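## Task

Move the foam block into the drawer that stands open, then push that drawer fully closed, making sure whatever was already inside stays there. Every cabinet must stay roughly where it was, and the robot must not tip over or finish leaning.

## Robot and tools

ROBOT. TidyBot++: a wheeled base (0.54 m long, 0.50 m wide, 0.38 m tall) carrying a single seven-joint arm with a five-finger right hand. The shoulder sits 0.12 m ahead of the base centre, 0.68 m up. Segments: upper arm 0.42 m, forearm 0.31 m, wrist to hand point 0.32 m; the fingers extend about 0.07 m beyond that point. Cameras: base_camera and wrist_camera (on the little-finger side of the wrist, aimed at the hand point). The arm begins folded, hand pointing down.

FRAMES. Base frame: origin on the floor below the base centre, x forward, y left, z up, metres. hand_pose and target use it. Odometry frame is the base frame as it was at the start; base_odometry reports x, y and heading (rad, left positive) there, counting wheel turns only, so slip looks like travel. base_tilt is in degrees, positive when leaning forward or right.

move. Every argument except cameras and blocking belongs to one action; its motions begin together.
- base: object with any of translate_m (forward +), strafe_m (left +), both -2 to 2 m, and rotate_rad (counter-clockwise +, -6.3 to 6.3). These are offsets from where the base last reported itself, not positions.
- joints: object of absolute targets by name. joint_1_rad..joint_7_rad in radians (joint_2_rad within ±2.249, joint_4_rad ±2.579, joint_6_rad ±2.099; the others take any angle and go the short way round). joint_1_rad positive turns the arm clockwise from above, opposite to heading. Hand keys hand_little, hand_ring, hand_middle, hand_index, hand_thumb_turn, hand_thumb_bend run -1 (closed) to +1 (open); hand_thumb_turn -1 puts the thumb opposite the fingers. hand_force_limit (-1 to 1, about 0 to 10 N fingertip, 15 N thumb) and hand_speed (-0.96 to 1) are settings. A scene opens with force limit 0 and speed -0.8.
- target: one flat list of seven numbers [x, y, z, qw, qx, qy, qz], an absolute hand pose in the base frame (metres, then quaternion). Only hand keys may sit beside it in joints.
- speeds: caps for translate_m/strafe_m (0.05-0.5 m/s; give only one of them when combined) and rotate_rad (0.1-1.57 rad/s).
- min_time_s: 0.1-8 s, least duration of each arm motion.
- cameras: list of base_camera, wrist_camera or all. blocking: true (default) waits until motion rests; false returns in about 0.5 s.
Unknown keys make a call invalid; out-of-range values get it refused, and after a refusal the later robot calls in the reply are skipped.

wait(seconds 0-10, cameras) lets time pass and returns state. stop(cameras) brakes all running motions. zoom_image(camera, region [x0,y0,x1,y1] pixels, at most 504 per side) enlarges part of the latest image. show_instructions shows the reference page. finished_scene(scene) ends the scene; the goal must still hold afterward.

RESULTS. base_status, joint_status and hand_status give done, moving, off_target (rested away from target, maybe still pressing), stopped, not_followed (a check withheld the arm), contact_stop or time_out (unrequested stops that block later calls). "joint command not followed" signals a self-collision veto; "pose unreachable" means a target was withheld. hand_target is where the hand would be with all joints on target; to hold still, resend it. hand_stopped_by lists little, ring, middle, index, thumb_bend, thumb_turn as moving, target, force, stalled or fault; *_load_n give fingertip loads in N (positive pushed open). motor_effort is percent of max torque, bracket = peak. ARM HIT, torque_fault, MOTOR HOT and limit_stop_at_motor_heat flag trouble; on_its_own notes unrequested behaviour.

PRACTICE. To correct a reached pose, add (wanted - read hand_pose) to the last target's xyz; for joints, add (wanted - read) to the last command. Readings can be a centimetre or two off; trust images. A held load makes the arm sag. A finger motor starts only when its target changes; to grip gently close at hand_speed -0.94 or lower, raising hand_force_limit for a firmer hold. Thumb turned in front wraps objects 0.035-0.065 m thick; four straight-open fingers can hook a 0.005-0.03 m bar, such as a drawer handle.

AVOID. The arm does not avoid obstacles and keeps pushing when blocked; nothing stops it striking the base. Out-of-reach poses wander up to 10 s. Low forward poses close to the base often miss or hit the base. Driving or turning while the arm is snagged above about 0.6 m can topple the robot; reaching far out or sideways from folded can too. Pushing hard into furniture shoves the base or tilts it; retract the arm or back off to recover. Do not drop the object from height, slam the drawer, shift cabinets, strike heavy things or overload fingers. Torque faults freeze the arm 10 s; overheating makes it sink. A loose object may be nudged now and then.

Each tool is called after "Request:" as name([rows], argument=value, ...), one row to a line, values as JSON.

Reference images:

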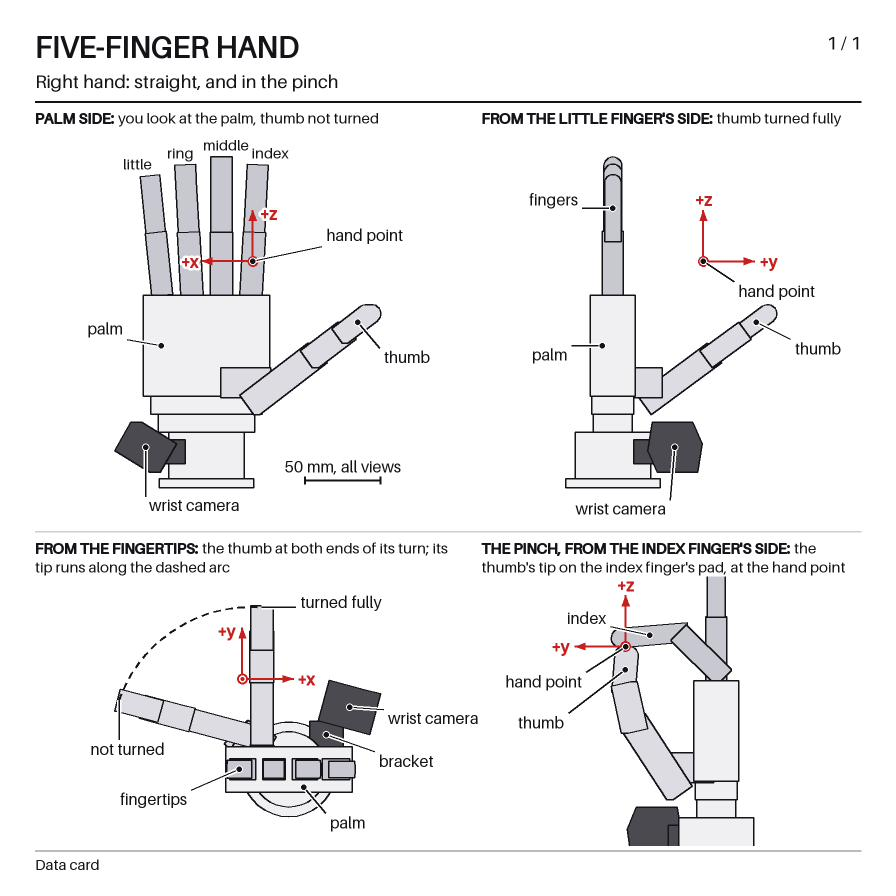

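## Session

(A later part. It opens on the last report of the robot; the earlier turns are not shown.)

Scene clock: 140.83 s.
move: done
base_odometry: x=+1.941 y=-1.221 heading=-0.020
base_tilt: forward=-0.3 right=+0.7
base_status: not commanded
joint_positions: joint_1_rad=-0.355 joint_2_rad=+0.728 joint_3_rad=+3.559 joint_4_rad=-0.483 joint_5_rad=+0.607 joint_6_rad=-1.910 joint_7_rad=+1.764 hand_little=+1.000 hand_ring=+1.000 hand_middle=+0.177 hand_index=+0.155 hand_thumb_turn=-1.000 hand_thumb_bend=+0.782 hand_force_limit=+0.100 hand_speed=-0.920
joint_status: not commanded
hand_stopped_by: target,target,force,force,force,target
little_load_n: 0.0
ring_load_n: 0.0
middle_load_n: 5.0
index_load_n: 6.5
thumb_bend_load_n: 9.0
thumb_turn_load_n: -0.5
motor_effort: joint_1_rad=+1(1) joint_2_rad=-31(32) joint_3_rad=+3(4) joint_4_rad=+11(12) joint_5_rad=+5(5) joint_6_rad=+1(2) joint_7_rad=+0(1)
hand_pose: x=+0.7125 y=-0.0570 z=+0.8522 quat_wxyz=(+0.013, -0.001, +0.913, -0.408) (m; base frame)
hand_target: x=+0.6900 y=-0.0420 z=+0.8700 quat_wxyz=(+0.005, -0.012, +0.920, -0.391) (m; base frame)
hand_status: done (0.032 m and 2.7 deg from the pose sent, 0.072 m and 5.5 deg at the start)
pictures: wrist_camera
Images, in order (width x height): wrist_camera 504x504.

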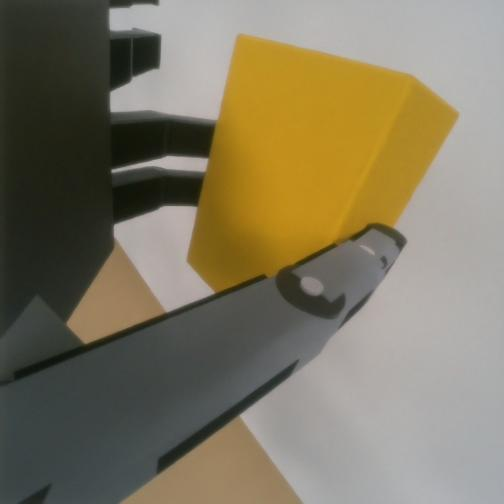

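Request:
move(base={"translate_m":-0.25})

Request:
move(base={"translate_m":-0.4,"strafe_m":0.75}, target=[0.50, -0.03, 0.93, 0.153, -0.3433, 0.8463, -0.377], min_time_s=3)

Request:
move(base={"translate_m":-0.55,"strafe_m":-0.12,"rotate_rad":-1.55}, speeds={"rotate_rad":0.8}, target=[0.42, -0.26, 0.90, 0, 0, 1, 0], min_time_s=3, cameras=["all"])

Scene clock: 156.97 s.
move: done
base_odometry: x=+1.690 y=-1.215 heading=-0.020
base_tilt: forward=-0.2 right=+0.8
base_status: done
joint_positions: joint_1_rad=-0.359 joint_2_rad=+0.717 joint_3_rad=+3.559 joint_4_rad=-0.481 joint_5_rad=+0.607 joint_6_rad=-1.913 joint_7_rad=+1.764 hand_little=+1.000 hand_ring=+1.000 hand_middle=+0.177 hand_index=+0.155 hand_thumb_turn=-1.000 hand_thumb_bend=+0.782 hand_force_limit=+0.100 hand_speed=-0.920
joint_status: not commanded
hand_stopped_by: target,target,force,force,force,target
little_load_n: 0.0
ring_load_n: 0.0
middle_load_n: 5.0
index_load_n: 6.5
thumb_bend_load_n: 9.0
thumb_turn_load_n: -0.5
motor_effort: joint_1_rad=+1(1) joint_2_rad=-31(34) joint_3_rad=+3(4) joint_4_rad=+11(12) joint_5_rad=+4(5) joint_6_rad=+1(2) joint_7_rad=+0(1)
hand_pose: x=+0.7102 y=-0.0554 z=+0.8590 quat_wxyz=(+0.019, +0.001, +0.914, -0.406) (m; base frame)
hand_target: x=+0.6900 y=-0.0420 z=+0.8700 quat_wxyz=(+0.005, -0.012, +0.920, -0.391) (m; base frame)
hand_status: not commanded
pictures: none

Scene clock: 160.27 s.
move: done
base_odometry: x=+1.305 y=-0.458 heading=-0.020
base_tilt: forward=-0.2 right=+0.7
base_status: done
joint_positions: joint_1_rad=-0.085 joint_2_rad=-0.131 joint_3_rad=+2.910 joint_4_rad=-1.393 joint_5_rad=+0.625 joint_6_rad=-1.538 joint_7_rad=+2.039 hand_little=+1.000 hand_ring=+1.000 hand_middle=+0.177 hand_index=+0.155 hand_thumb_turn=-1.000 hand_thumb_bend=+0.782 hand_force_limit=+0.100 hand_speed=-0.920
joint_status: not commanded
hand_stopped_by: target,target,force,force,force,target
little_load_n: 0.0
ring_load_n: 0.0
middle_load_n: 5.0
index_load_n: 6.5
thumb_bend_load_n: 9.0
thumb_turn_load_n: -0.5
motor_effort: joint_1_rad=+0(4) joint_2_rad=-10(33) joint_3_rad=+0(3) joint_4_rad=+13(14) joint_5_rad=+4(5) joint_6_rad=+3(3) joint_7_rad=+0(1)
hand_pose: x=+0.4852 y=-0.0123 z=+0.9134 quat_wxyz=(+0.136, -0.320, +0.878, -0.330) (m; base frame)
hand_target: x=+0.5000 y=-0.0300 z=+0.9300 quat_wxyz=(+0.153, -0.343, +0.846, -0.377) (m; base frame)
hand_status: done (0.028 m and 7.3 deg from the pose sent, 0.223 m and 43.4 deg at the start)
pictures: none

Scene clock: 163.87 s.
move: done
base_odometry: x=+0.753 y=-0.567 heading=-1.569
base_tilt: forward=-0.2 right=+0.8
base_status: done
joint_positions: joint_1_rad=+0.766 joint_2_rad=+0.299 joint_3_rad=+3.309 joint_4_rad=-0.801 joint_5_rad=+0.009 joint_6_rad=-1.972 joint_7_rad=+2.435 hand_little=+1.000 hand_ring=+1.000 hand_middle=+0.177 hand_index=+0.155 hand_thumb_turn=-1.000 hand_thumb_bend=+0.782 hand_force_limit=+0.100 hand_speed=-0.920
joint_status: not commanded
hand_stopped_by: target,target,force,force,force,target
little_load_n: 0.0
ring_load_n: -0.5
middle_load_n: 5.0
index_load_n: 6.5
thumb_bend_load_n: 9.0
thumb_turn_load_n: -0.5
motor_effort: joint_1_rad=+0(2) joint_2_rad=-20(22) joint_3_rad=+0(2) joint_4_rad=+12(14) joint_5_rad=-1(5) joint_6_rad=+0(2) joint_7_rad=+0(1)
hand_pose: x=+0.4185 y=-0.2781 z=+0.9007 quat_wxyz=(+0.001, +0.032, +0.998, -0.047) (m; base frame)
hand_target: x=+0.4200 y=-0.2600 z=+0.9000 quat_wxyz=(+0.000, +0.000, +1.000, +0.000) (m; base frame)
hand_status: done (0.018 m and 6.5 deg from the pose sent, 0.256 m and 57.2 deg at the start)
pictures: base_camera, wrist_camera
Images, in order (width x height): base_camera 644x364, wrist_camera 504x504.

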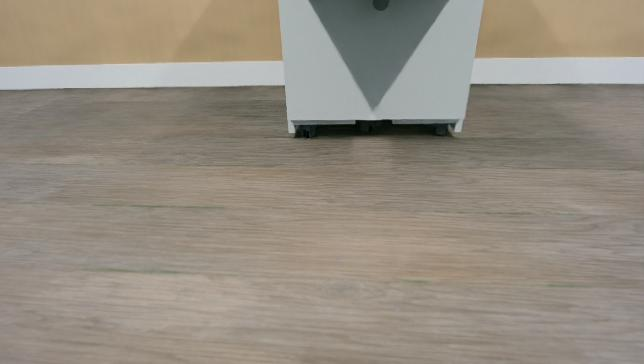

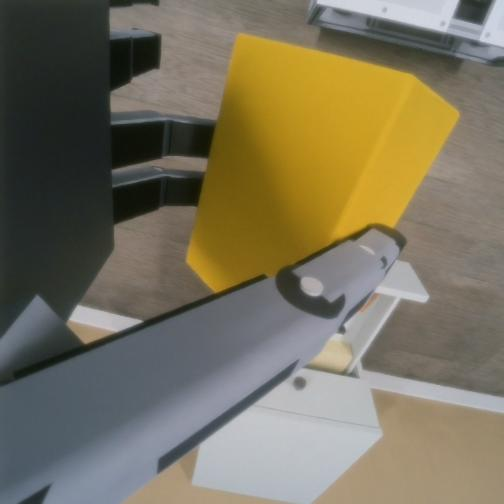

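Request:
move(base={"translate_m":0.15,"strafe_m":-0.09}, target=[0.50, -0.1, 0.93, 0.2962, -0.6414, 0.6414, -0.2962], min_time_s=3, cameras=["all"])

Request:
move(target=[0.66, -0.06, 0.74, 0.2962, -0.6414, 0.6414, -0.2962], min_time_s=2, cameras=["all"])

Scene clock: 169.47 s.
move: done
base_odometry: x=+0.663 y=-0.717 heading=-1.570
base_tilt: forward=-0.2 right=+0.8
base_status: done
joint_positions: joint_1_rad=-0.794 joint_2_rad=-0.421 joint_3_rad=+3.881 joint_4_rad=-1.475 joint_5_rad=+0.230 joint_6_rad=-1.176 joint_7_rad=+3.104 hand_little=+1.000 hand_ring=+1.000 hand_middle=+0.177 hand_index=+0.155 hand_thumb_turn=-1.000 hand_thumb_bend=+0.782 hand_force_limit=+0.100 hand_speed=-0.920
joint_status: not commanded
hand_stopped_by: target,target,force,force,force,target
little_load_n: 0.0
ring_load_n: 0.0
middle_load_n: 5.0
index_load_n: 6.5
thumb_bend_load_n: 9.0
thumb_turn_load_n: -0.5
motor_effort: joint_1_rad=+1(2) joint_2_rad=+2(24) joint_3_rad=-4(5) joint_4_rad=+14(14) joint_5_rad=-1(2) joint_6_rad=+5(6) joint_7_rad=+0(1)
hand_pose: x=+0.4831 y=-0.0722 z=+0.9261 quat_wxyz=(+0.301, -0.633, +0.671, -0.244) (m; base frame)
hand_target: x=+0.5000 y=-0.1000 z=+0.9300 quat_wxyz=(+0.296, -0.642, +0.642, -0.296) (m; base frame)
hand_status: done (0.033 m and 6.9 deg from the pose sent, 0.198 m and 101.2 deg at the start)
pictures: base_camera, wrist_camera
Images, in order (width x height): base_camera 644x364, wrist_camera 504x504.

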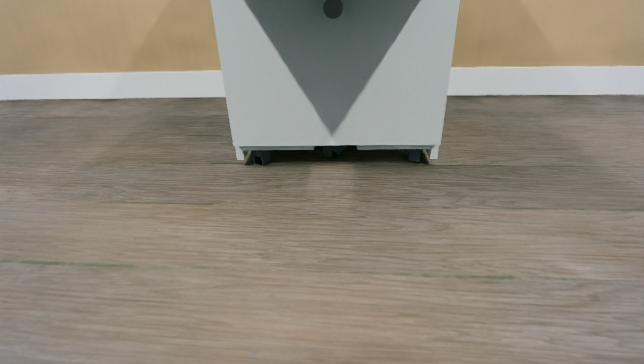

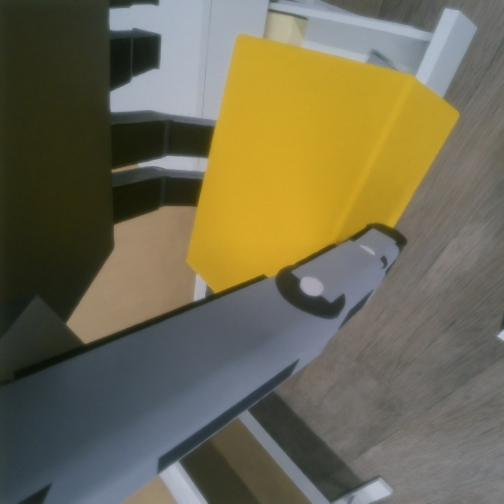

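Scene clock: 172.07 s.
move: done
base_odometry: x=+0.663 y=-0.717 heading=-1.570
base_tilt: forward=-0.3 right=+0.8
base_status: not commanded
joint_positions: joint_1_rad=-1.739 joint_2_rad=-0.559 joint_3_rad=+4.578 joint_4_rad=-1.798 joint_5_rad=+1.030 joint_6_rad=-0.757 joint_7_rad=+2.500 hand_little=+1.000 hand_ring=+1.000 hand_middle=+0.177 hand_index=+0.155 hand_thumb_turn=-1.000 hand_thumb_bend=+0.782 hand_force_limit=+0.100 hand_speed=-0.920
joint_status: not commanded
hand_stopped_by: target,target,force,force,force,target
little_load_n: 0.0
ring_load_n: 0.0
middle_load_n: 5.0
index_load_n: 6.5
thumb_bend_load_n: 9.0
thumb_turn_load_n: -0.5
motor_effort: joint_1_rad=+0(2) joint_2_rad=+14(14) joint_3_rad=-9(9) joint_4_rad=+13(14) joint_5_rad=+1(2) joint_6_rad=+4(6) joint_7_rad=+0(1)
hand_pose: x=+0.6413 y=-0.0660 z=+0.7389 quat_wxyz=(+0.264, -0.648, +0.654, -0.288) (m; base frame)
hand_target: x=+0.6600 y=-0.0600 z=+0.7400 quat_wxyz=(+0.296, -0.642, +0.642, -0.296) (m; base frame)
hand_status: done (0.020 m and 4.2 deg from the pose sent, 0.257 m and 6.9 deg at the start)
pictures: base_camera, wrist_camera
Images, in order (width x height): base_camera 644x364, wrist_camera 504x504.

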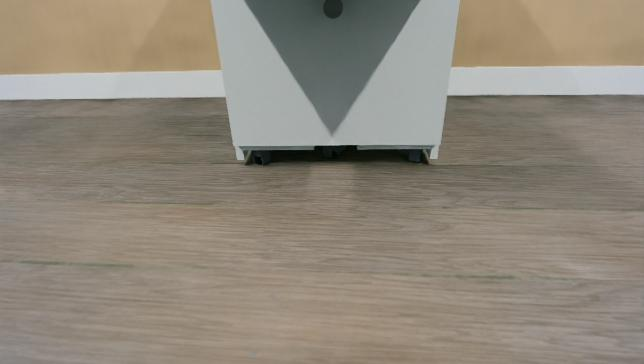

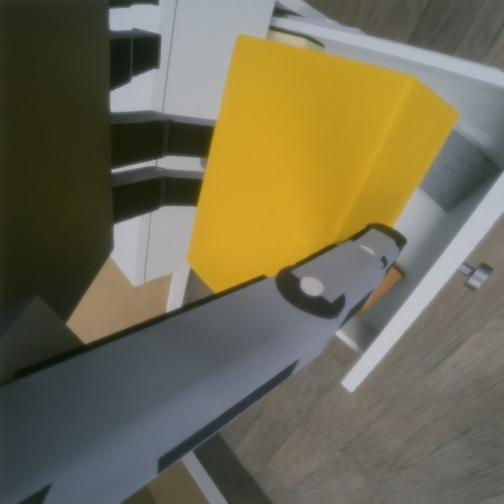

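Request:
move(joints={"joint_1_rad":0,"joint_2_rad":0,"joint_3_rad":3.14,"joint_4_rad":-1.6,"joint_5_rad":0,"joint_6_rad":-0.9,"joint_7_rad":3.14}, min_time_s=3, cameras=["wrist_camera"])

Request:
move(target=[0.32, -0.40, 0.90, 0, 0, 1, 0], min_time_s=3, cameras=["wrist_camera"])

Scene clock: 194.93 s.
move: done
base_odometry: x=+0.663 y=-0.717 heading=-1.570
base_tilt: forward=-0.3 right=+0.7
base_status: not commanded
joint_positions: joint_1_rad=-0.017 joint_2_rad=-0.030 joint_3_rad=+3.154 joint_4_rad=-1.640 joint_5_rad=+0.077 joint_6_rad=-0.823 joint_7_rad=+3.084 hand_little=+1.000 hand_ring=+1.000 hand_middle=+0.177 hand_index=+0.155 hand_thumb_turn=-1.000 hand_thumb_bend=+0.782 hand_force_limit=+0.100 hand_speed=-0.920
joint_status: all done
hand_stopped_by: target,target,force,force,force,target
little_load_n: 0.0
ring_load_n: 0.0
middle_load_n: 4.5
index_load_n: 6.5
thumb_bend_load_n: 9.0
thumb_turn_load_n: -0.5
motor_effort: joint_1_rad=+0(2) joint_2_rad=-14(15) joint_3_rad=+0(9) joint_4_rad=+15(17) joint_5_rad=-1(2) joint_6_rad=+5(6) joint_7_rad=+1(2)
hand_pose: x=+0.5860 y=+0.0161 z=+0.8057 quat_wxyz=(+0.228, -0.655, +0.670, -0.263) (m; base frame)
hand_target: x=+0.5777 y=+0.0330 z=+0.7994 quat_wxyz=(+0.223, -0.671, +0.671, -0.223) (m; base frame)
hand_status: not commanded
pictures: wrist_camera
Images, in order (width x height): wrist_camera 504x504.

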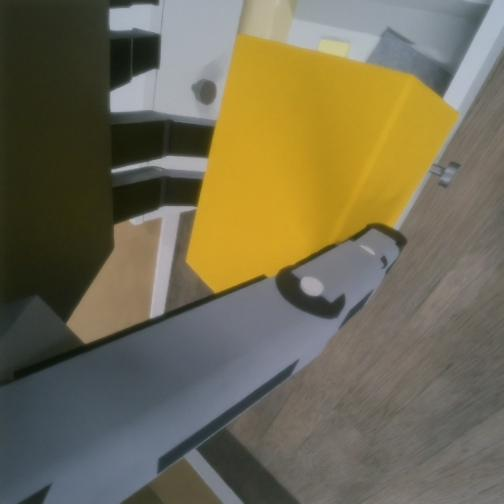

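Scene clock: 198.53 s.
move: off_target
base_odometry: x=+0.663 y=-0.717 heading=-1.570
base_tilt: forward=-0.2 right=+0.8
base_status: not commanded
joint_positions: joint_1_rad=+1.202 joint_2_rad=+0.589 joint_3_rad=+3.180 joint_4_rad=-0.278 joint_5_rad=+0.035 joint_6_rad=-2.032 joint_7_rad=+2.853 hand_little=+1.000 hand_ring=+1.000 hand_middle=+0.177 hand_index=+0.155 hand_thumb_turn=-1.000 hand_thumb_bend=+0.782 hand_force_limit=+0.100 hand_speed=-0.920
joint_status: not commanded
hand_stopped_by: target,target,force,force,force,target
little_load_n: 0.0
ring_load_n: 0.0
middle_load_n: 5.0
index_load_n: 6.5
thumb_bend_load_n: 9.0
thumb_turn_load_n: -0.5
motor_effort: joint_1_rad=+1(2) joint_2_rad=-28(28) joint_3_rad=-1(1) joint_4_rad=+11(16) joint_5_rad=-1(1) joint_6_rad=+2(5) joint_7_rad=+1(2)
hand_pose: x=+0.3267 y=-0.4618 z=+0.9087 quat_wxyz=(+0.013, -0.016, +0.992, -0.123) (m; base frame)
hand_target: x=+0.3376 y=-0.4493 z=+0.8967 quat_wxyz=(+0.027, +0.000, +0.997, -0.076) (m; base frame)
hand_status: off_target (0.063 m and 14.4 deg from the pose sent, 0.503 m and 95.8 deg at the start; a joint's target at an end of its range on 91 of 91 steps)
pictures: wrist_camera
Images, in order (width x height): wrist_camera 504x504.

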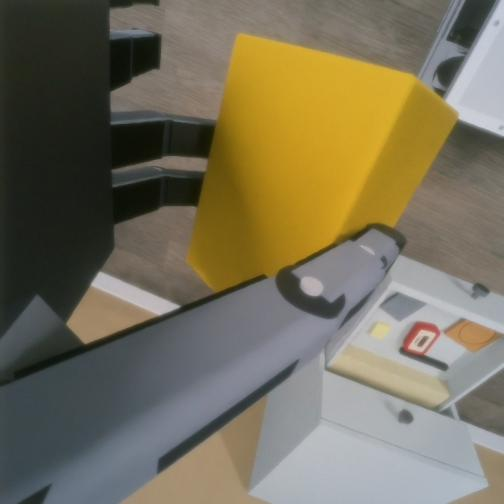

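Request:
zoom_image(camera="wrist_camera", region=[320, 240, 504, 424])

Scaled by 2.739 from the camera's 504x504 image, which has a finer 720x720 frame.

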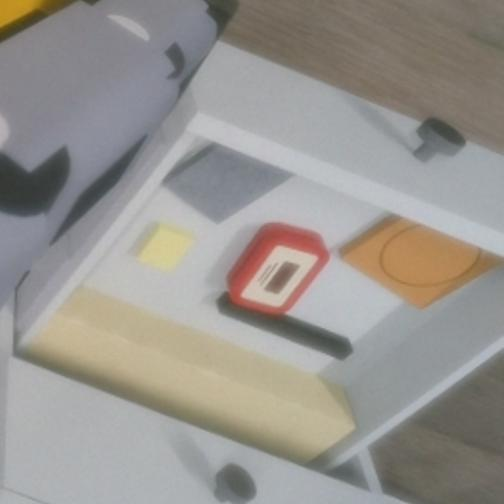

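Request:
move(joints={"joint_1_rad":0,"joint_2_rad":0,"joint_3_rad":3.14,"joint_4_rad":-1.6,"joint_5_rad":0,"joint_6_rad":-0.9,"joint_7_rad":3.14}, min_time_s=3)

Request:
move(target=[0.72, 0.12, 0.66, 0.2962, -0.6414, 0.6414, -0.2962], min_time_s=2.5, cameras=["wrist_camera"])

Scene clock: 222.63 s.
move: done
base_odometry: x=+0.663 y=-0.717 heading=-1.570
base_tilt: forward=-0.2 right=+0.7
base_status: not commanded
joint_positions: joint_1_rad=+0.014 joint_2_rad=+0.025 joint_3_rad=+3.150 joint_4_rad=-1.579 joint_5_rad=+0.035 joint_6_rad=-0.980 joint_7_rad=+3.085 hand_little=+1.000 hand_ring=+1.000 hand_middle=+0.177 hand_index=+0.155 hand_thumb_turn=-1.000 hand_thumb_bend=+0.782 hand_force_limit=+0.100 hand_speed=-0.920
joint_status: all done
hand_stopped_by: target,target,force,force,force,target
little_load_n: 0.0
ring_load_n: 0.0
middle_load_n: 4.5
index_load_n: 6.5
thumb_bend_load_n: 9.0
thumb_turn_load_n: -0.5
motor_effort: joint_1_rad=+0(2) joint_2_rad=-16(30) joint_3_rad=+0(1) joint_4_rad=+15(16) joint_5_rad=-1(2) joint_6_rad=+4(4) joint_7_rad=+0(1)
hand_pose: x=+0.5649 y=+0.0153 z=+0.7867 quat_wxyz=(+0.186, -0.656, +0.702, -0.203) (m; base frame)
hand_target: x=+0.5777 y=+0.0330 z=+0.7994 quat_wxyz=(+0.223, -0.671, +0.671, -0.223) (m; base frame)
hand_status: not commanded
pictures: none

Scene clock: 225.77 s.
move: done
base_odometry: x=+0.663 y=-0.717 heading=-1.570
base_tilt: forward=-0.2 right=+0.7
base_status: not commanded
joint_positions: joint_1_rad=-0.204 joint_2_rad=+0.299 joint_3_rad=+3.149 joint_4_rad=-1.770 joint_5_rad=+0.721 joint_6_rad=-0.314 joint_7_rad=+2.272 hand_little=+1.000 hand_ring=+1.000 hand_middle=+0.177 hand_index=+0.155 hand_thumb_turn=-1.000 hand_thumb_bend=+0.782 hand_force_limit=+0.100 hand_speed=-0.920
joint_status: not commanded
hand_stopped_by: target,target,force,force,force,target
little_load_n: 0.0
ring_load_n: 0.0
middle_load_n: 5.0
index_load_n: 6.5
thumb_bend_load_n: 9.0
thumb_turn_load_n: -0.5
motor_effort: joint_1_rad=+1(2) joint_2_rad=-23(24) joint_3_rad=+0(1) joint_4_rad=+14(15) joint_5_rad=+0(1) joint_6_rad=+4(5) joint_7_rad=-1(1)
hand_pose: x=+0.7153 y=+0.0942 z=+0.6760 quat_wxyz=(+0.279, -0.622, +0.665, -0.305) (m; base frame)
hand_target: x=+0.7200 y=+0.1200 z=+0.6600 quat_wxyz=(+0.296, -0.642, +0.642, -0.296) (m; base frame)
hand_status: done (0.031 m and 4.1 deg from the pose sent, 0.226 m and 18.0 deg at the start)
pictures: wrist_camera
Images, in order (width x height): wrist_camera 504x504.

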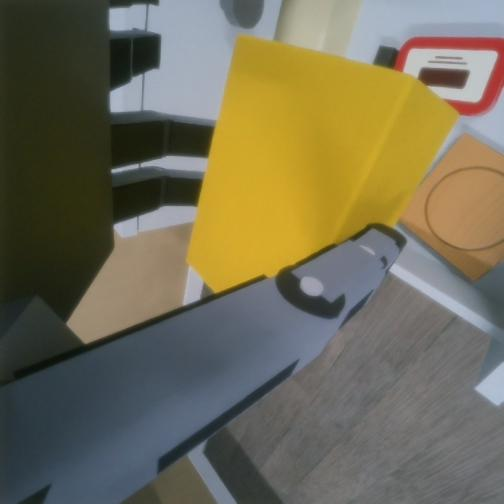

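Request:
move(target=[0.718, 0.148, 0.57, 0.2962, -0.6414, 0.6414, -0.2962], min_time_s=2.5, cameras=["all"])

Scene clock: 234.57 s.
move: done
base_odometry: x=+0.663 y=-0.717 heading=-1.570
base_tilt: forward=-0.2 right=+0.7
base_status: not commanded
joint_positions: joint_1_rad=-0.679 joint_2_rad=+0.485 joint_3_rad=+3.700 joint_4_rad=-1.901 joint_5_rad=+0.572 joint_6_rad=+0.011 joint_7_rad=+2.280 hand_little=+1.000 hand_ring=+1.000 hand_middle=+0.177 hand_index=+0.155 hand_thumb_turn=-1.000 hand_thumb_bend=+0.782 hand_force_limit=+0.100 hand_speed=-0.920
joint_status: not commanded
hand_stopped_by: target,target,force,force,force,target
little_load_n: 0.0
ring_load_n: 0.0
middle_load_n: 5.0
index_load_n: 6.5
thumb_bend_load_n: 9.0
thumb_turn_load_n: -0.5
motor_effort: joint_1_rad=+1(1) joint_2_rad=-24(25) joint_3_rad=+4(4) joint_4_rad=+11(14) joint_5_rad=-1(2) joint_6_rad=+4(4) joint_7_rad=+0(1)
hand_pose: x=+0.7161 y=+0.1335 z=+0.5853 quat_wxyz=(+0.281, -0.643, +0.644, -0.305) (m; base frame)
hand_target: x=+0.7180 y=+0.1480 z=+0.5700 quat_wxyz=(+0.296, -0.642, +0.642, -0.296) (m; base frame)
hand_status: done (0.021 m and 2.1 deg from the pose sent, 0.119 m and 4.1 deg at the start)
pictures: base_camera, wrist_camera
Images, in order (width x height): base_camera 644x364, wrist_camera 504x504.

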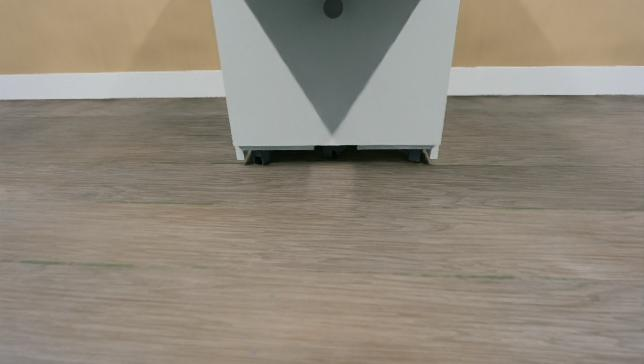

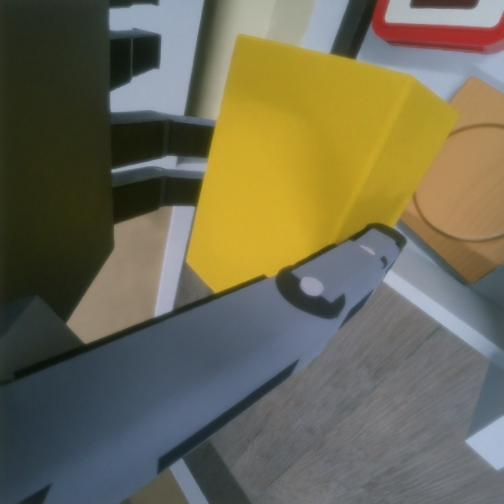

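Request:
move(target=[0.715, 0.130, 0.515, 0.2962, -0.6414, 0.6414, -0.2962], min_time_s=2, cameras=["wrist_camera"])

Scene clock: 241.73 s.
move: done
base_odometry: x=+0.663 y=-0.717 heading=-1.570
base_tilt: forward=-0.2 right=+0.7
base_status: not commanded
joint_positions: joint_1_rad=-0.658 joint_2_rad=+0.590 joint_3_rad=+3.701 joint_4_rad=-1.979 joint_5_rad=+0.389 joint_6_rad=+0.195 joint_7_rad=+2.432 hand_little=+1.000 hand_ring=+1.000 hand_middle=+0.177 hand_index=+0.155 hand_thumb_turn=-1.000 hand_thumb_bend=+0.782 hand_force_limit=+0.100 hand_speed=-0.920
joint_status: not commanded
hand_stopped_by: target,target,force,force,force,target
little_load_n: 0.0
ring_load_n: 0.0
middle_load_n: 4.5
index_load_n: 6.5
thumb_bend_load_n: 9.0
thumb_turn_load_n: -0.5
motor_effort: joint_1_rad=+0(1) joint_2_rad=-25(25) joint_3_rad=+4(4) joint_4_rad=+10(12) joint_5_rad=-2(2) joint_6_rad=+5(5) joint_7_rad=+0(1)
hand_pose: x=+0.7081 y=+0.1378 z=+0.5278 quat_wxyz=(+0.288, -0.650, +0.641, -0.289) (m; base frame)
hand_target: x=+0.7150 y=+0.1300 z=+0.5150 quat_wxyz=(+0.296, -0.642, +0.642, -0.296) (m; base frame)
hand_status: done (0.017 m and 1.6 deg from the pose sent, 0.070 m and 2.1 deg at the start)
pictures: wrist_camera
Images, in order (width x height): wrist_camera 504x504.

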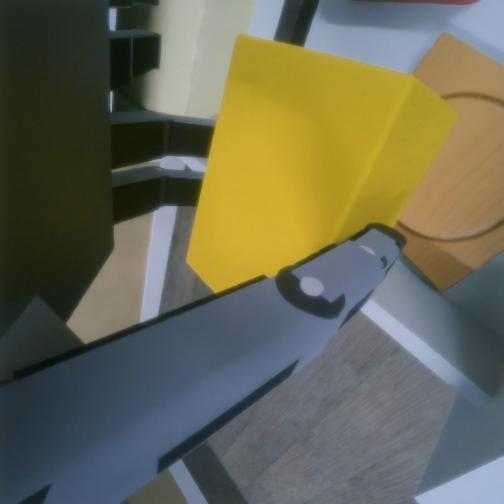

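Request:
move(target=[0.722, 0.106, 0.51, 0.2962, -0.6414, 0.6414, -0.2962], min_time_s=1.5, cameras=["wrist_camera"])

Scene clock: 244.83 s.
move: done
base_odometry: x=+0.663 y=-0.717 heading=-1.570
base_tilt: forward=-0.2 right=+0.7
base_status: not commanded
joint_positions: joint_1_rad=-0.552 joint_2_rad=+0.590 joint_3_rad=+3.659 joint_4_rad=-1.979 joint_5_rad=+0.388 joint_6_rad=+0.223 joint_7_rad=+2.470 hand_little=+1.000 hand_ring=+1.000 hand_middle=+0.177 hand_index=+0.155 hand_thumb_turn=-1.000 hand_thumb_bend=+0.782 hand_force_limit=+0.100 hand_speed=-0.920
joint_status: not commanded
hand_stopped_by: target,target,force,force,force,target
little_load_n: 0.0
ring_load_n: 0.0
middle_load_n: 5.0
index_load_n: 6.5
thumb_bend_load_n: 9.0
thumb_turn_load_n: -0.5
motor_effort: joint_1_rad=+1(1) joint_2_rad=-25(25) joint_3_rad=+4(5) joint_4_rad=+10(10) joint_5_rad=-2(2) joint_6_rad=+5(5) joint_7_rad=-1(1)
hand_pose: x=+0.7187 y=+0.1015 z=+0.5263 quat_wxyz=(+0.286, -0.638, +0.651, -0.296) (m; base frame)
hand_target: x=+0.7220 y=+0.1060 z=+0.5100 quat_wxyz=(+0.296, -0.642, +0.642, -0.296) (m; base frame)
hand_status: done (0.017 m and 1.6 deg from the pose sent, 0.039 m and 1.6 deg at the start)
pictures: wrist_camera
Images, in order (width x height): wrist_camera 504x504.

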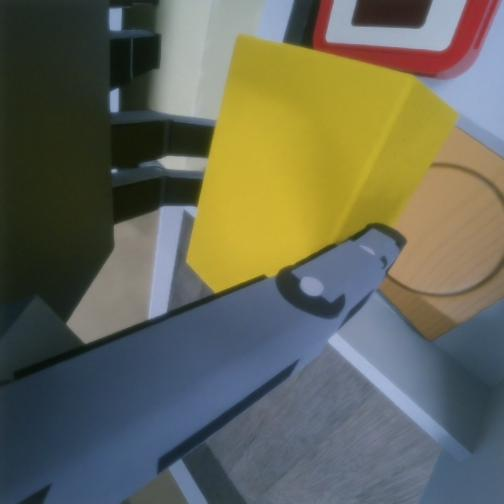

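Request:
move(target=[0.718, 0.121, 0.465, 0.2962, -0.6414, 0.6414, -0.2962], min_time_s=2, cameras=["wrist_camera"])

Scene clock: 252.40 s.
move: done
base_odometry: x=+0.663 y=-0.717 heading=-1.570
base_tilt: forward=-0.2 right=+0.7
base_status: not commanded
joint_positions: joint_1_rad=-0.569 joint_2_rad=+0.703 joint_3_rad=+3.659 joint_4_rad=-2.001 joint_5_rad=+0.297 joint_6_rad=+0.333 joint_7_rad=+2.503 hand_little=+1.000 hand_ring=+1.000 hand_middle=+0.177 hand_index=+0.155 hand_thumb_turn=-1.000 hand_thumb_bend=+0.782 hand_force_limit=+0.100 hand_speed=-0.920
joint_status: not commanded
hand_stopped_by: target,target,force,force,force,target
little_load_n: 0.0
ring_load_n: 0.0
middle_load_n: 5.0
index_load_n: 7.0
thumb_bend_load_n: 9.0
thumb_turn_load_n: -0.5
motor_effort: joint_1_rad=+1(1) joint_2_rad=-26(27) joint_3_rad=+4(5) joint_4_rad=+8(10) joint_5_rad=-2(3) joint_6_rad=+5(5) joint_7_rad=+0(1)
hand_pose: x=+0.7157 y=+0.1150 z=+0.4773 quat_wxyz=(+0.286, -0.642, +0.651, -0.288) (m; base frame)
hand_target: x=+0.7180 y=+0.1210 z=+0.4650 quat_wxyz=(+0.296, -0.642, +0.642, -0.296) (m; base frame)
hand_status: done (0.014 m and 1.9 deg from the pose sent, 0.064 m and 1.6 deg at the start)
pictures: wrist_camera
Images, in order (width x height): wrist_camera 504x504.

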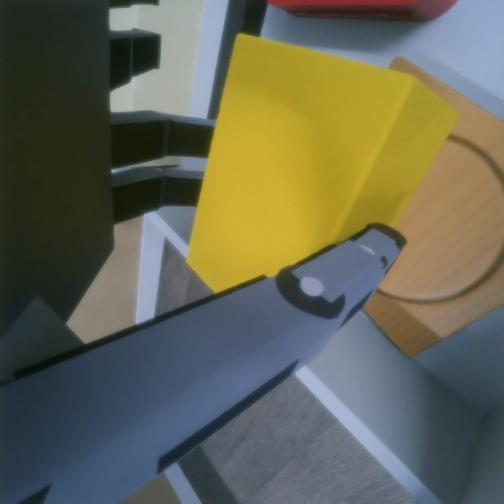

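Request:
move(target=[0.719, 0.123, 0.44, 0.2962, -0.6414, 0.6414, -0.2962], min_time_s=1.5, cameras=["wrist_camera"])

Request:
move(target=[0.719, 0.123, 0.425, 0.2962, -0.6414, 0.6414, -0.2962], min_time_s=1.5, cameras=["wrist_camera"])

Scene clock: 256.00 s.
move: done
base_odometry: x=+0.663 y=-0.717 heading=-1.570
base_tilt: forward=-0.2 right=+0.7
base_status: not commanded
joint_positions: joint_1_rad=-0.570 joint_2_rad=+0.768 joint_3_rad=+3.659 joint_4_rad=-2.002 joint_5_rad=+0.267 joint_6_rad=+0.391 joint_7_rad=+2.504 hand_little=+1.000 hand_ring=+1.000 hand_middle=+0.177 hand_index=+0.155 hand_thumb_turn=-1.000 hand_thumb_bend=+0.782 hand_force_limit=+0.100 hand_speed=-0.920
joint_status: not commanded
hand_stopped_by: target,target,force,force,force,target
little_load_n: 0.0
ring_load_n: 0.0
middle_load_n: 4.5
index_load_n: 6.5
thumb_bend_load_n: 9.0
thumb_turn_load_n: -0.5
motor_effort: joint_1_rad=+1(1) joint_2_rad=-27(28) joint_3_rad=+5(5) joint_4_rad=+7(8) joint_5_rad=-2(3) joint_6_rad=+5(5) joint_7_rad=+0(1)
hand_pose: x=+0.7174 y=+0.1183 z=+0.4523 quat_wxyz=(+0.287, -0.642, +0.651, -0.286) (m; base frame)
hand_target: x=+0.7190 y=+0.1230 z=+0.4400 quat_wxyz=(+0.296, -0.642, +0.642, -0.296) (m; base frame)
hand_status: done (0.013 m and 1.9 deg from the pose sent, 0.038 m and 1.9 deg at the start)
pictures: wrist_camera
Images, in order (width x height): wrist_camera 504x504.

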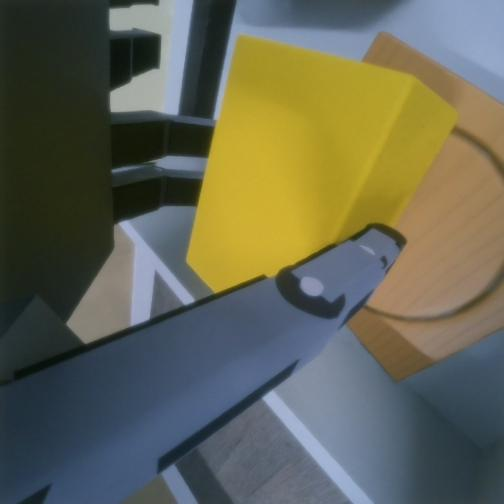

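Scene clock: 257.80 s.
move: done
base_odometry: x=+0.663 y=-0.717 heading=-1.570
base_tilt: forward=-0.2 right=+0.7
base_status: not commanded
joint_positions: joint_1_rad=-0.570 joint_2_rad=+0.793 joint_3_rad=+3.659 joint_4_rad=-2.002 joint_5_rad=+0.244 joint_6_rad=+0.429 joint_7_rad=+2.510 hand_little=+1.000 hand_ring=+1.000 hand_middle=+0.177 hand_index=+0.155 hand_thumb_turn=-1.000 hand_thumb_bend=+0.782 hand_force_limit=+0.100 hand_speed=-0.920
joint_status: not commanded
hand_stopped_by: target,target,force,force,force,target
little_load_n: 0.0
ring_load_n: 0.0
middle_load_n: 4.0
index_load_n: 6.0
thumb_bend_load_n: 9.5
thumb_turn_load_n: 0.5
motor_effort: joint_1_rad=+1(1) joint_2_rad=-25(27) joint_3_rad=+4(5) joint_4_rad=+7(8) joint_5_rad=-2(3) joint_6_rad=+4(5) joint_7_rad=+0(1)
hand_pose: x=+0.7219 y=+0.1208 z=+0.4461 quat_wxyz=(+0.294, -0.639, +0.649, -0.289) (m; base frame)
hand_target: x=+0.7190 y=+0.1230 z=+0.4250 quat_wxyz=(+0.296, -0.642, +0.642, -0.296) (m; base frame)
hand_status: done (0.021 m and 1.3 deg from the pose sent, 0.028 m and 1.9 deg at the start)
pictures: wrist_camera
Images, in order (width x height): wrist_camera 504x504.

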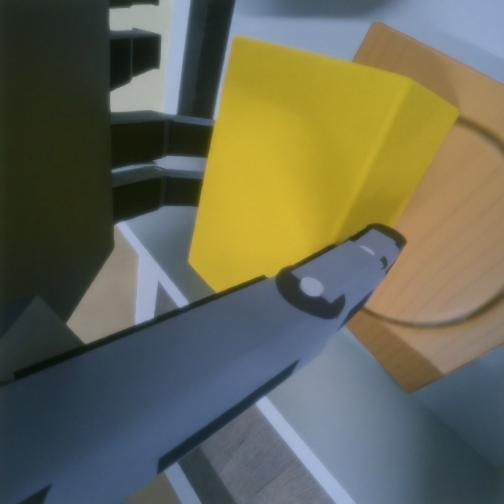

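Request:
move(joints={"hand_speed":-0.7,"hand_index":0.6,"hand_middle":0.6,"hand_thumb_bend":1.0}, cameras=["wrist_camera"])

Scene clock: 261.93 s.
move: done
base_odometry: x=+0.663 y=-0.717 heading=-1.570
base_tilt: forward=-0.2 right=+0.7
base_status: not commanded
joint_positions: joint_1_rad=-0.570 joint_2_rad=+0.806 joint_3_rad=+3.659 joint_4_rad=-2.003 joint_5_rad=+0.244 joint_6_rad=+0.430 joint_7_rad=+2.510 hand_little=+1.000 hand_ring=+1.000 hand_middle=+0.600 hand_index=+0.600 hand_thumb_turn=-1.000 hand_thumb_bend=+1.000 hand_force_limit=+0.100 hand_speed=-0.700
joint_status: all done
hand_stopped_by: target,target,target,target,target,target
little_load_n: 0.0
ring_load_n: 0.0
middle_load_n: 0.0
index_load_n: 0.0
thumb_bend_load_n: 0.0
thumb_turn_load_n: 0.0
motor_effort: joint_1_rad=+0(1) joint_2_rad=-28(28) joint_3_rad=+5(5) joint_4_rad=+7(7) joint_5_rad=-3(3) joint_6_rad=+4(5) joint_7_rad=+1(1)
hand_pose: x=+0.7186 y=+0.1188 z=+0.4381 quat_wxyz=(+0.288, -0.642, +0.650, -0.287) (m; base frame)
hand_target: x=+0.7190 y=+0.1230 z=+0.4250 quat_wxyz=(+0.296, -0.642, +0.642, -0.296) (m; base frame)
hand_status: not commanded
pictures: wrist_camera
Images, in order (width x height): wrist_camera 504x504.

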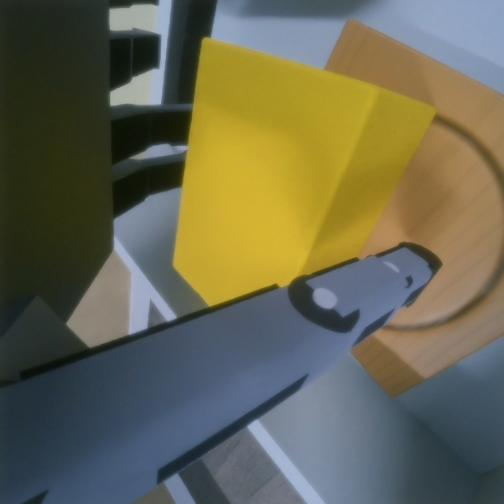

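Request:
move(target=[0.719, 0.123, 0.50, 0.2962, -0.6414, 0.6414, -0.2962], min_time_s=1.5, cameras=["wrist_camera"])

Request:
move(target=[0.71, 0.12, 0.65, 0.2962, -0.6414, 0.6414, -0.2962], min_time_s=2)

Request:
move(target=[0.58, 0.05, 0.82, 0.2962, -0.6414, 0.6414, -0.2962], min_time_s=2)

Request:
move(target=[0.42, 0.05, 0.90, 0, 0, 1, 0], joints={"hand_speed":0.3,"hand_index":1,"hand_middle":1,"hand_thumb_turn":1}, min_time_s=2, cameras=["all"])

Request:
zoom_image(camera="wrist_camera", region=[90, 120, 390, 400])

Scene clock: 266.50 s.
move: done
base_odometry: x=+0.663 y=-0.717 heading=-1.570
base_tilt: forward=-0.2 right=+0.8
base_status: not commanded
joint_positions: joint_1_rad=-0.587 joint_2_rad=+0.689 joint_3_rad=+3.666 joint_4_rad=-2.003 joint_5_rad=+0.244 joint_6_rad=+0.392 joint_7_rad=+2.510 hand_little=+1.000 hand_ring=+1.000 hand_middle=+0.600 hand_index=+0.600 hand_thumb_turn=-1.000 hand_thumb_bend=+1.000 hand_force_limit=+0.100 hand_speed=-0.700
joint_status: not commanded
hand_stopped_by: target,target,target,target,target,target
little_load_n: 0.0
ring_load_n: 0.0
middle_load_n: 0.0
index_load_n: 0.0
thumb_bend_load_n: 0.0
thumb_turn_load_n: 0.0
motor_effort: joint_1_rad=+1(1) joint_2_rad=-26(28) joint_3_rad=+5(5) joint_4_rad=+8(9) joint_5_rad=-2(3) joint_6_rad=+5(5) joint_7_rad=+0(1)
hand_pose: x=+0.7315 y=+0.1312 z=+0.4998 quat_wxyz=(+0.324, -0.623, +0.648, -0.295) (m; base frame)
hand_target: x=+0.7190 y=+0.1230 z=+0.5000 quat_wxyz=(+0.296, -0.642, +0.642, -0.296) (m; base frame)
hand_status: done (0.015 m and 3.9 deg from the pose sent, 0.062 m and 1.7 deg at the start)
pictures: wrist_camera
Images, in order (width x height): wrist_camera 504x504.

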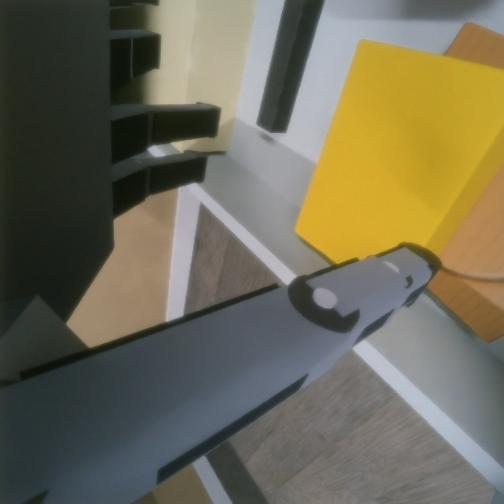

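Scene clock: 269.10 s.
move: done
base_odometry: x=+0.663 y=-0.717 heading=-1.570
base_tilt: forward=-0.3 right=+0.7
base_status: not commanded
joint_positions: joint_1_rad=-0.301 joint_2_rad=+0.344 joint_3_rad=+3.233 joint_4_rad=-1.873 joint_5_rad=+0.775 joint_6_rad=-0.116 joint_7_rad=+2.199 hand_little=+1.000 hand_ring=+1.000 hand_middle=+0.600 hand_index=+0.600 hand_thumb_turn=-1.000 hand_thumb_bend=+1.000 hand_force_limit=+0.100 hand_speed=-0.700
joint_status: not commanded
hand_stopped_by: target,target,target,target,target,target
little_load_n: 0.0
ring_load_n: 0.0
middle_load_n: 0.0
index_load_n: 0.0
thumb_bend_load_n: 0.0
thumb_turn_load_n: 0.0
motor_effort: joint_1_rad=+1(1) joint_2_rad=-23(27) joint_3_rad=+0(4) joint_4_rad=+13(13) joint_5_rad=-1(3) joint_6_rad=+4(6) joint_7_rad=+0(1)
hand_pose: x=+0.7020 y=+0.1417 z=+0.6322 quat_wxyz=(+0.311, -0.651, +0.637, -0.271) (m; base frame)
hand_target: x=+0.7100 y=+0.1200 z=+0.6500 quat_wxyz=(+0.296, -0.642, +0.642, -0.296) (m; base frame)
hand_status: done (0.029 m and 3.6 deg from the pose sent, 0.152 m and 3.9 deg at the start)
pictures: none

Scene clock: 271.73 s.
move: done
base_odometry: x=+0.663 y=-0.717 heading=-1.570
base_tilt: forward=-0.2 right=+0.8
base_status: not commanded
joint_positions: joint_1_rad=-0.298 joint_2_rad=-0.131 joint_3_rad=+3.304 joint_4_rad=-1.826 joint_5_rad=+0.241 joint_6_rad=-0.559 joint_7_rad=+2.901 hand_little=+1.000 hand_ring=+1.000 hand_middle=+0.600 hand_index=+0.600 hand_thumb_turn=-1.000 hand_thumb_bend=+1.000 hand_force_limit=+0.100 hand_speed=-0.700
joint_status: not commanded
hand_stopped_by: target,target,target,target,target,target
little_load_n: 0.0
ring_load_n: 0.0
middle_load_n: 0.0
index_load_n: 0.0
thumb_bend_load_n: 0.0
thumb_turn_load_n: 0.0
motor_effort: joint_1_rad=+0(1) joint_2_rad=-12(25) joint_3_rad=-1(1) joint_4_rad=+15(16) joint_5_rad=+0(1) joint_6_rad=+6(6) joint_7_rad=+0(1)
hand_pose: x=+0.5916 y=+0.0560 z=+0.8118 quat_wxyz=(+0.301, -0.646, +0.627, -0.315) (m; base frame)
hand_target: x=+0.5800 y=+0.0500 z=+0.8200 quat_wxyz=(+0.296, -0.642, +0.642, -0.296) (m; base frame)
hand_status: done (0.015 m and 2.8 deg from the pose sent, 0.242 m and 3.6 deg at the start)
pictures: none

Scene clock: 274.43 s.
move: done
base_odometry: x=+0.663 y=-0.717 heading=-1.570
base_tilt: forward=-0.2 right=+0.7
base_status: not commanded
joint_positions: joint_1_rad=-0.022 joint_2_rad=-0.077 joint_3_rad=+3.200 joint_4_rad=-1.262 joint_5_rad=+0.076 joint_6_rad=-1.888 joint_7_rad=+1.667 hand_little=+1.000 hand_ring=+1.000 hand_middle=+1.000 hand_index=+1.000 hand_thumb_turn=+1.000 hand_thumb_bend=+1.000 hand_force_limit=+0.100 hand_speed=+0.300
joint_status: all done
hand_stopped_by: target,target,target,target,target,target
little_load_n: 0.0
ring_load_n: 0.0
middle_load_n: 0.0
index_load_n: 0.0
thumb_bend_load_n: 0.0
thumb_turn_load_n: 0.0
motor_effort: joint_1_rad=+1(1) joint_2_rad=-10(12) joint_3_rad=+0(1) joint_4_rad=+12(16) joint_5_rad=+0(1) joint_6_rad=+1(6) joint_7_rad=+0(1)
hand_pose: x=+0.4281 y=+0.0280 z=+0.8967 quat_wxyz=(+0.032, -0.017, +0.999, -0.036) (m; base frame)
hand_target: x=+0.4200 y=+0.0500 z=+0.9000 quat_wxyz=(+0.000, +0.000, +1.000, +0.000) (m; base frame)
hand_status: done (0.024 m and 5.8 deg from the pose sent, 0.193 m and 102.4 deg at the start)
pictures: base_camera, wrist_camera
Images, in order (width x height): base_camera 644x364, wrist_camera 504x504.

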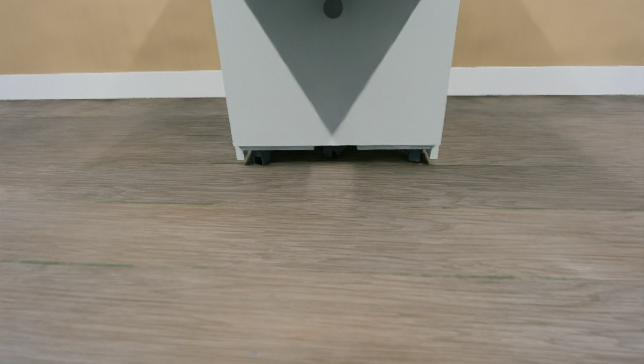

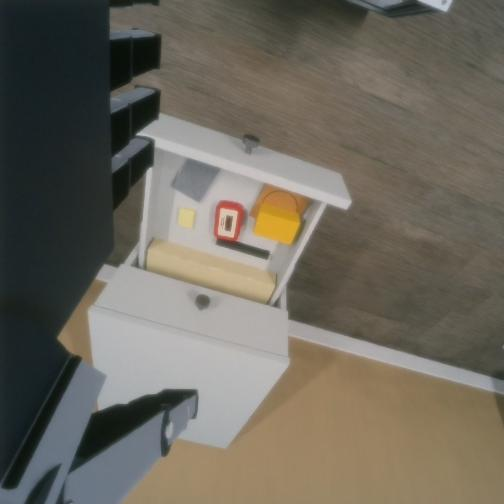

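Scaled by 1.680 from the camera's 504x504 image, which has a finer 720x720 frame.

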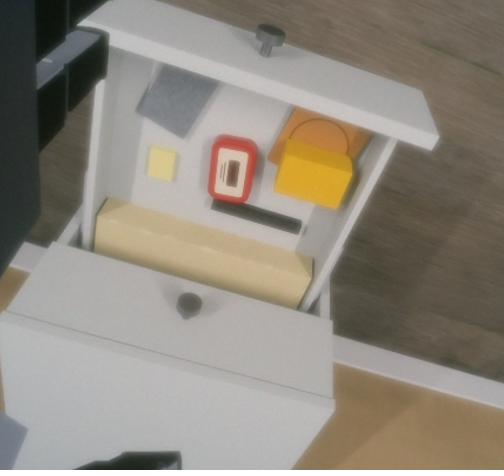

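Request:
move(target=[0.45, 0.17, 0.75, 0, 0, 1, 0], base={"translate_m":-0.12}, joints={"hand_index":-0.6,"hand_middle":-0.6,"hand_ring":-0.6,"hand_little":-0.6,"hand_thumb_turn":-1}, min_time_s=1.5)

Request:
move(target=[0.50, 0.17, 0.50, 0, 0, 1, 0], min_time_s=2)

Request:
move(target=[0.53, 0.17, 0.265, 0, 0, 1, 0], min_time_s=2.5, cameras=["all"])

Scene clock: 280.20 s.
move: done
base_odometry: x=+0.663 y=-0.597 heading=-1.570
base_tilt: forward=-0.2 right=+0.7
base_status: done
joint_positions: joint_1_rad=-0.186 joint_2_rad=-0.004 joint_3_rad=+3.004 joint_4_rad=-1.628 joint_5_rad=+0.072 joint_6_rad=-1.548 joint_7_rad=+1.277 hand_little=-0.600 hand_ring=-0.600 hand_middle=-0.600 hand_index=-0.600 hand_thumb_turn=-1.000 hand_thumb_bend=+1.000 hand_force_limit=+0.100 hand_speed=+0.300
joint_status: all done
hand_stopped_by: target,target,target,target,target,target
little_load_n: 0.5
ring_load_n: 0.0
middle_load_n: 0.0
index_load_n: 0.0
thumb_bend_load_n: 0.0
thumb_turn_load_n: 0.0
motor_effort: joint_1_rad=+0(2) joint_2_rad=-12(14) joint_3_rad=+0(2) joint_4_rad=+12(14) joint_5_rad=+0(2) joint_6_rad=+0(1) joint_7_rad=+0(1)
hand_pose: x=+0.4400 y=+0.1359 z=+0.7594 quat_wxyz=(-0.004, -0.016, +0.999, -0.039) (m; base frame)
hand_target: x=+0.4500 y=+0.1700 z=+0.7500 quat_wxyz=(+0.000, +0.000, +1.000, +0.000) (m; base frame)
hand_status: done (0.037 m and 4.9 deg from the pose sent, 0.205 m and 5.8 deg at the start)
pictures: none

Scene clock: 282.83 s.
move: done
base_odometry: x=+0.663 y=-0.597 heading=-1.570
base_tilt: forward=-0.2 right=+0.7
base_status: not commanded
joint_positions: joint_1_rad=-0.285 joint_2_rad=+0.386 joint_3_rad=+3.130 joint_4_rad=-2.031 joint_5_rad=+0.072 joint_6_rad=-0.752 joint_7_rad=+1.276 hand_little=-0.600 hand_ring=-0.600 hand_middle=-0.600 hand_index=-0.600 hand_thumb_turn=-1.000 hand_thumb_bend=+1.000 hand_force_limit=+0.100 hand_speed=+0.300
joint_status: not commanded
hand_stopped_by: target,target,target,target,target,target
little_load_n: 0.0
ring_load_n: 0.0
middle_load_n: 0.0
index_load_n: 0.0
thumb_bend_load_n: 0.0
thumb_turn_load_n: 0.0
motor_effort: joint_1_rad=+0(1) joint_2_rad=-20(21) joint_3_rad=-1(1) joint_4_rad=+7(13) joint_5_rad=-1(1) joint_6_rad=+0(1) joint_7_rad=+0(1)
hand_pose: x=+0.4932 y=+0.1529 z=+0.5112 quat_wxyz=(-0.007, -0.028, +0.999, -0.025) (m; base frame)
hand_target: x=+0.5000 y=+0.1700 z=+0.5000 quat_wxyz=(+0.000, +0.000, +1.000, +0.000) (m; base frame)
hand_status: done (0.022 m and 4.3 deg from the pose sent, 0.268 m and 4.9 deg at the start)
pictures: none

Scene clock: 285.93 s.
move: done
base_odometry: x=+0.663 y=-0.597 heading=-1.570
base_tilt: forward=-0.2 right=+0.7
base_status: not commanded
joint_positions: joint_1_rad=-0.285 joint_2_rad=+0.990 joint_3_rad=+3.145 joint_4_rad=-2.023 joint_5_rad=-0.058 joint_6_rad=-0.188 joint_7_rad=+1.365 hand_little=-0.600 hand_ring=-0.600 hand_middle=-0.600 hand_index=-0.600 hand_thumb_turn=-1.000 hand_thumb_bend=+1.000 hand_force_limit=+0.100 hand_speed=+0.300
joint_status: not commanded
hand_stopped_by: target,target,target,target,target,target
little_load_n: 0.0
ring_load_n: 0.0
middle_load_n: 0.0
index_load_n: 0.0
thumb_bend_load_n: 0.0
thumb_turn_load_n: 0.0
motor_effort: joint_1_rad=+1(1) joint_2_rad=-26(28) joint_3_rad=-1(1) joint_4_rad=+1(8) joint_5_rad=-1(1) joint_6_rad=+0(1) joint_7_rad=+1(1)
hand_pose: x=+0.5055 y=+0.1684 z=+0.2770 quat_wxyz=(-0.030, -0.010, +0.999, -0.004) (m; base frame)
hand_target: x=+0.5300 y=+0.1700 z=+0.2650 quat_wxyz=(+0.000, +0.000, +1.000, +0.000) (m; base frame)
hand_status: done (0.027 m and 3.6 deg from the pose sent, 0.250 m and 4.3 deg at the start)
pictures: base_camera, wrist_camera
Images, in order (width x height): base_camera 644x364, wrist_camera 504x504.

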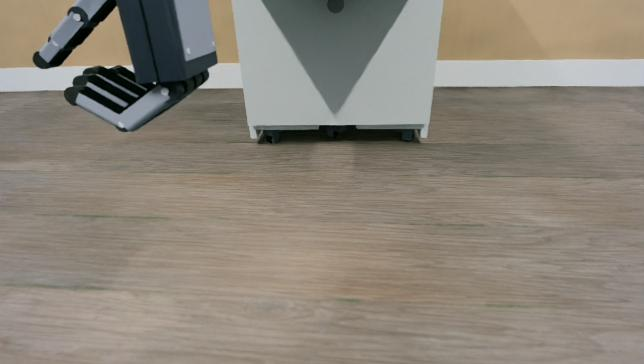

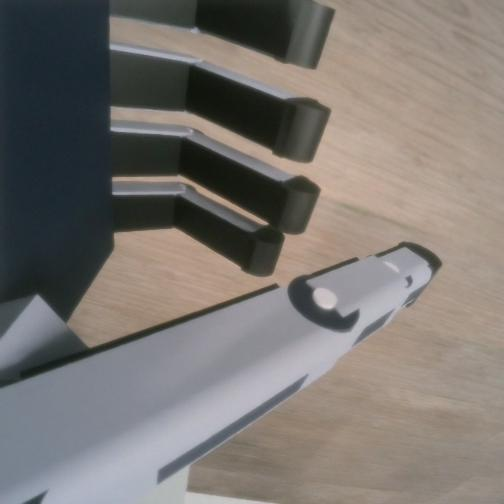

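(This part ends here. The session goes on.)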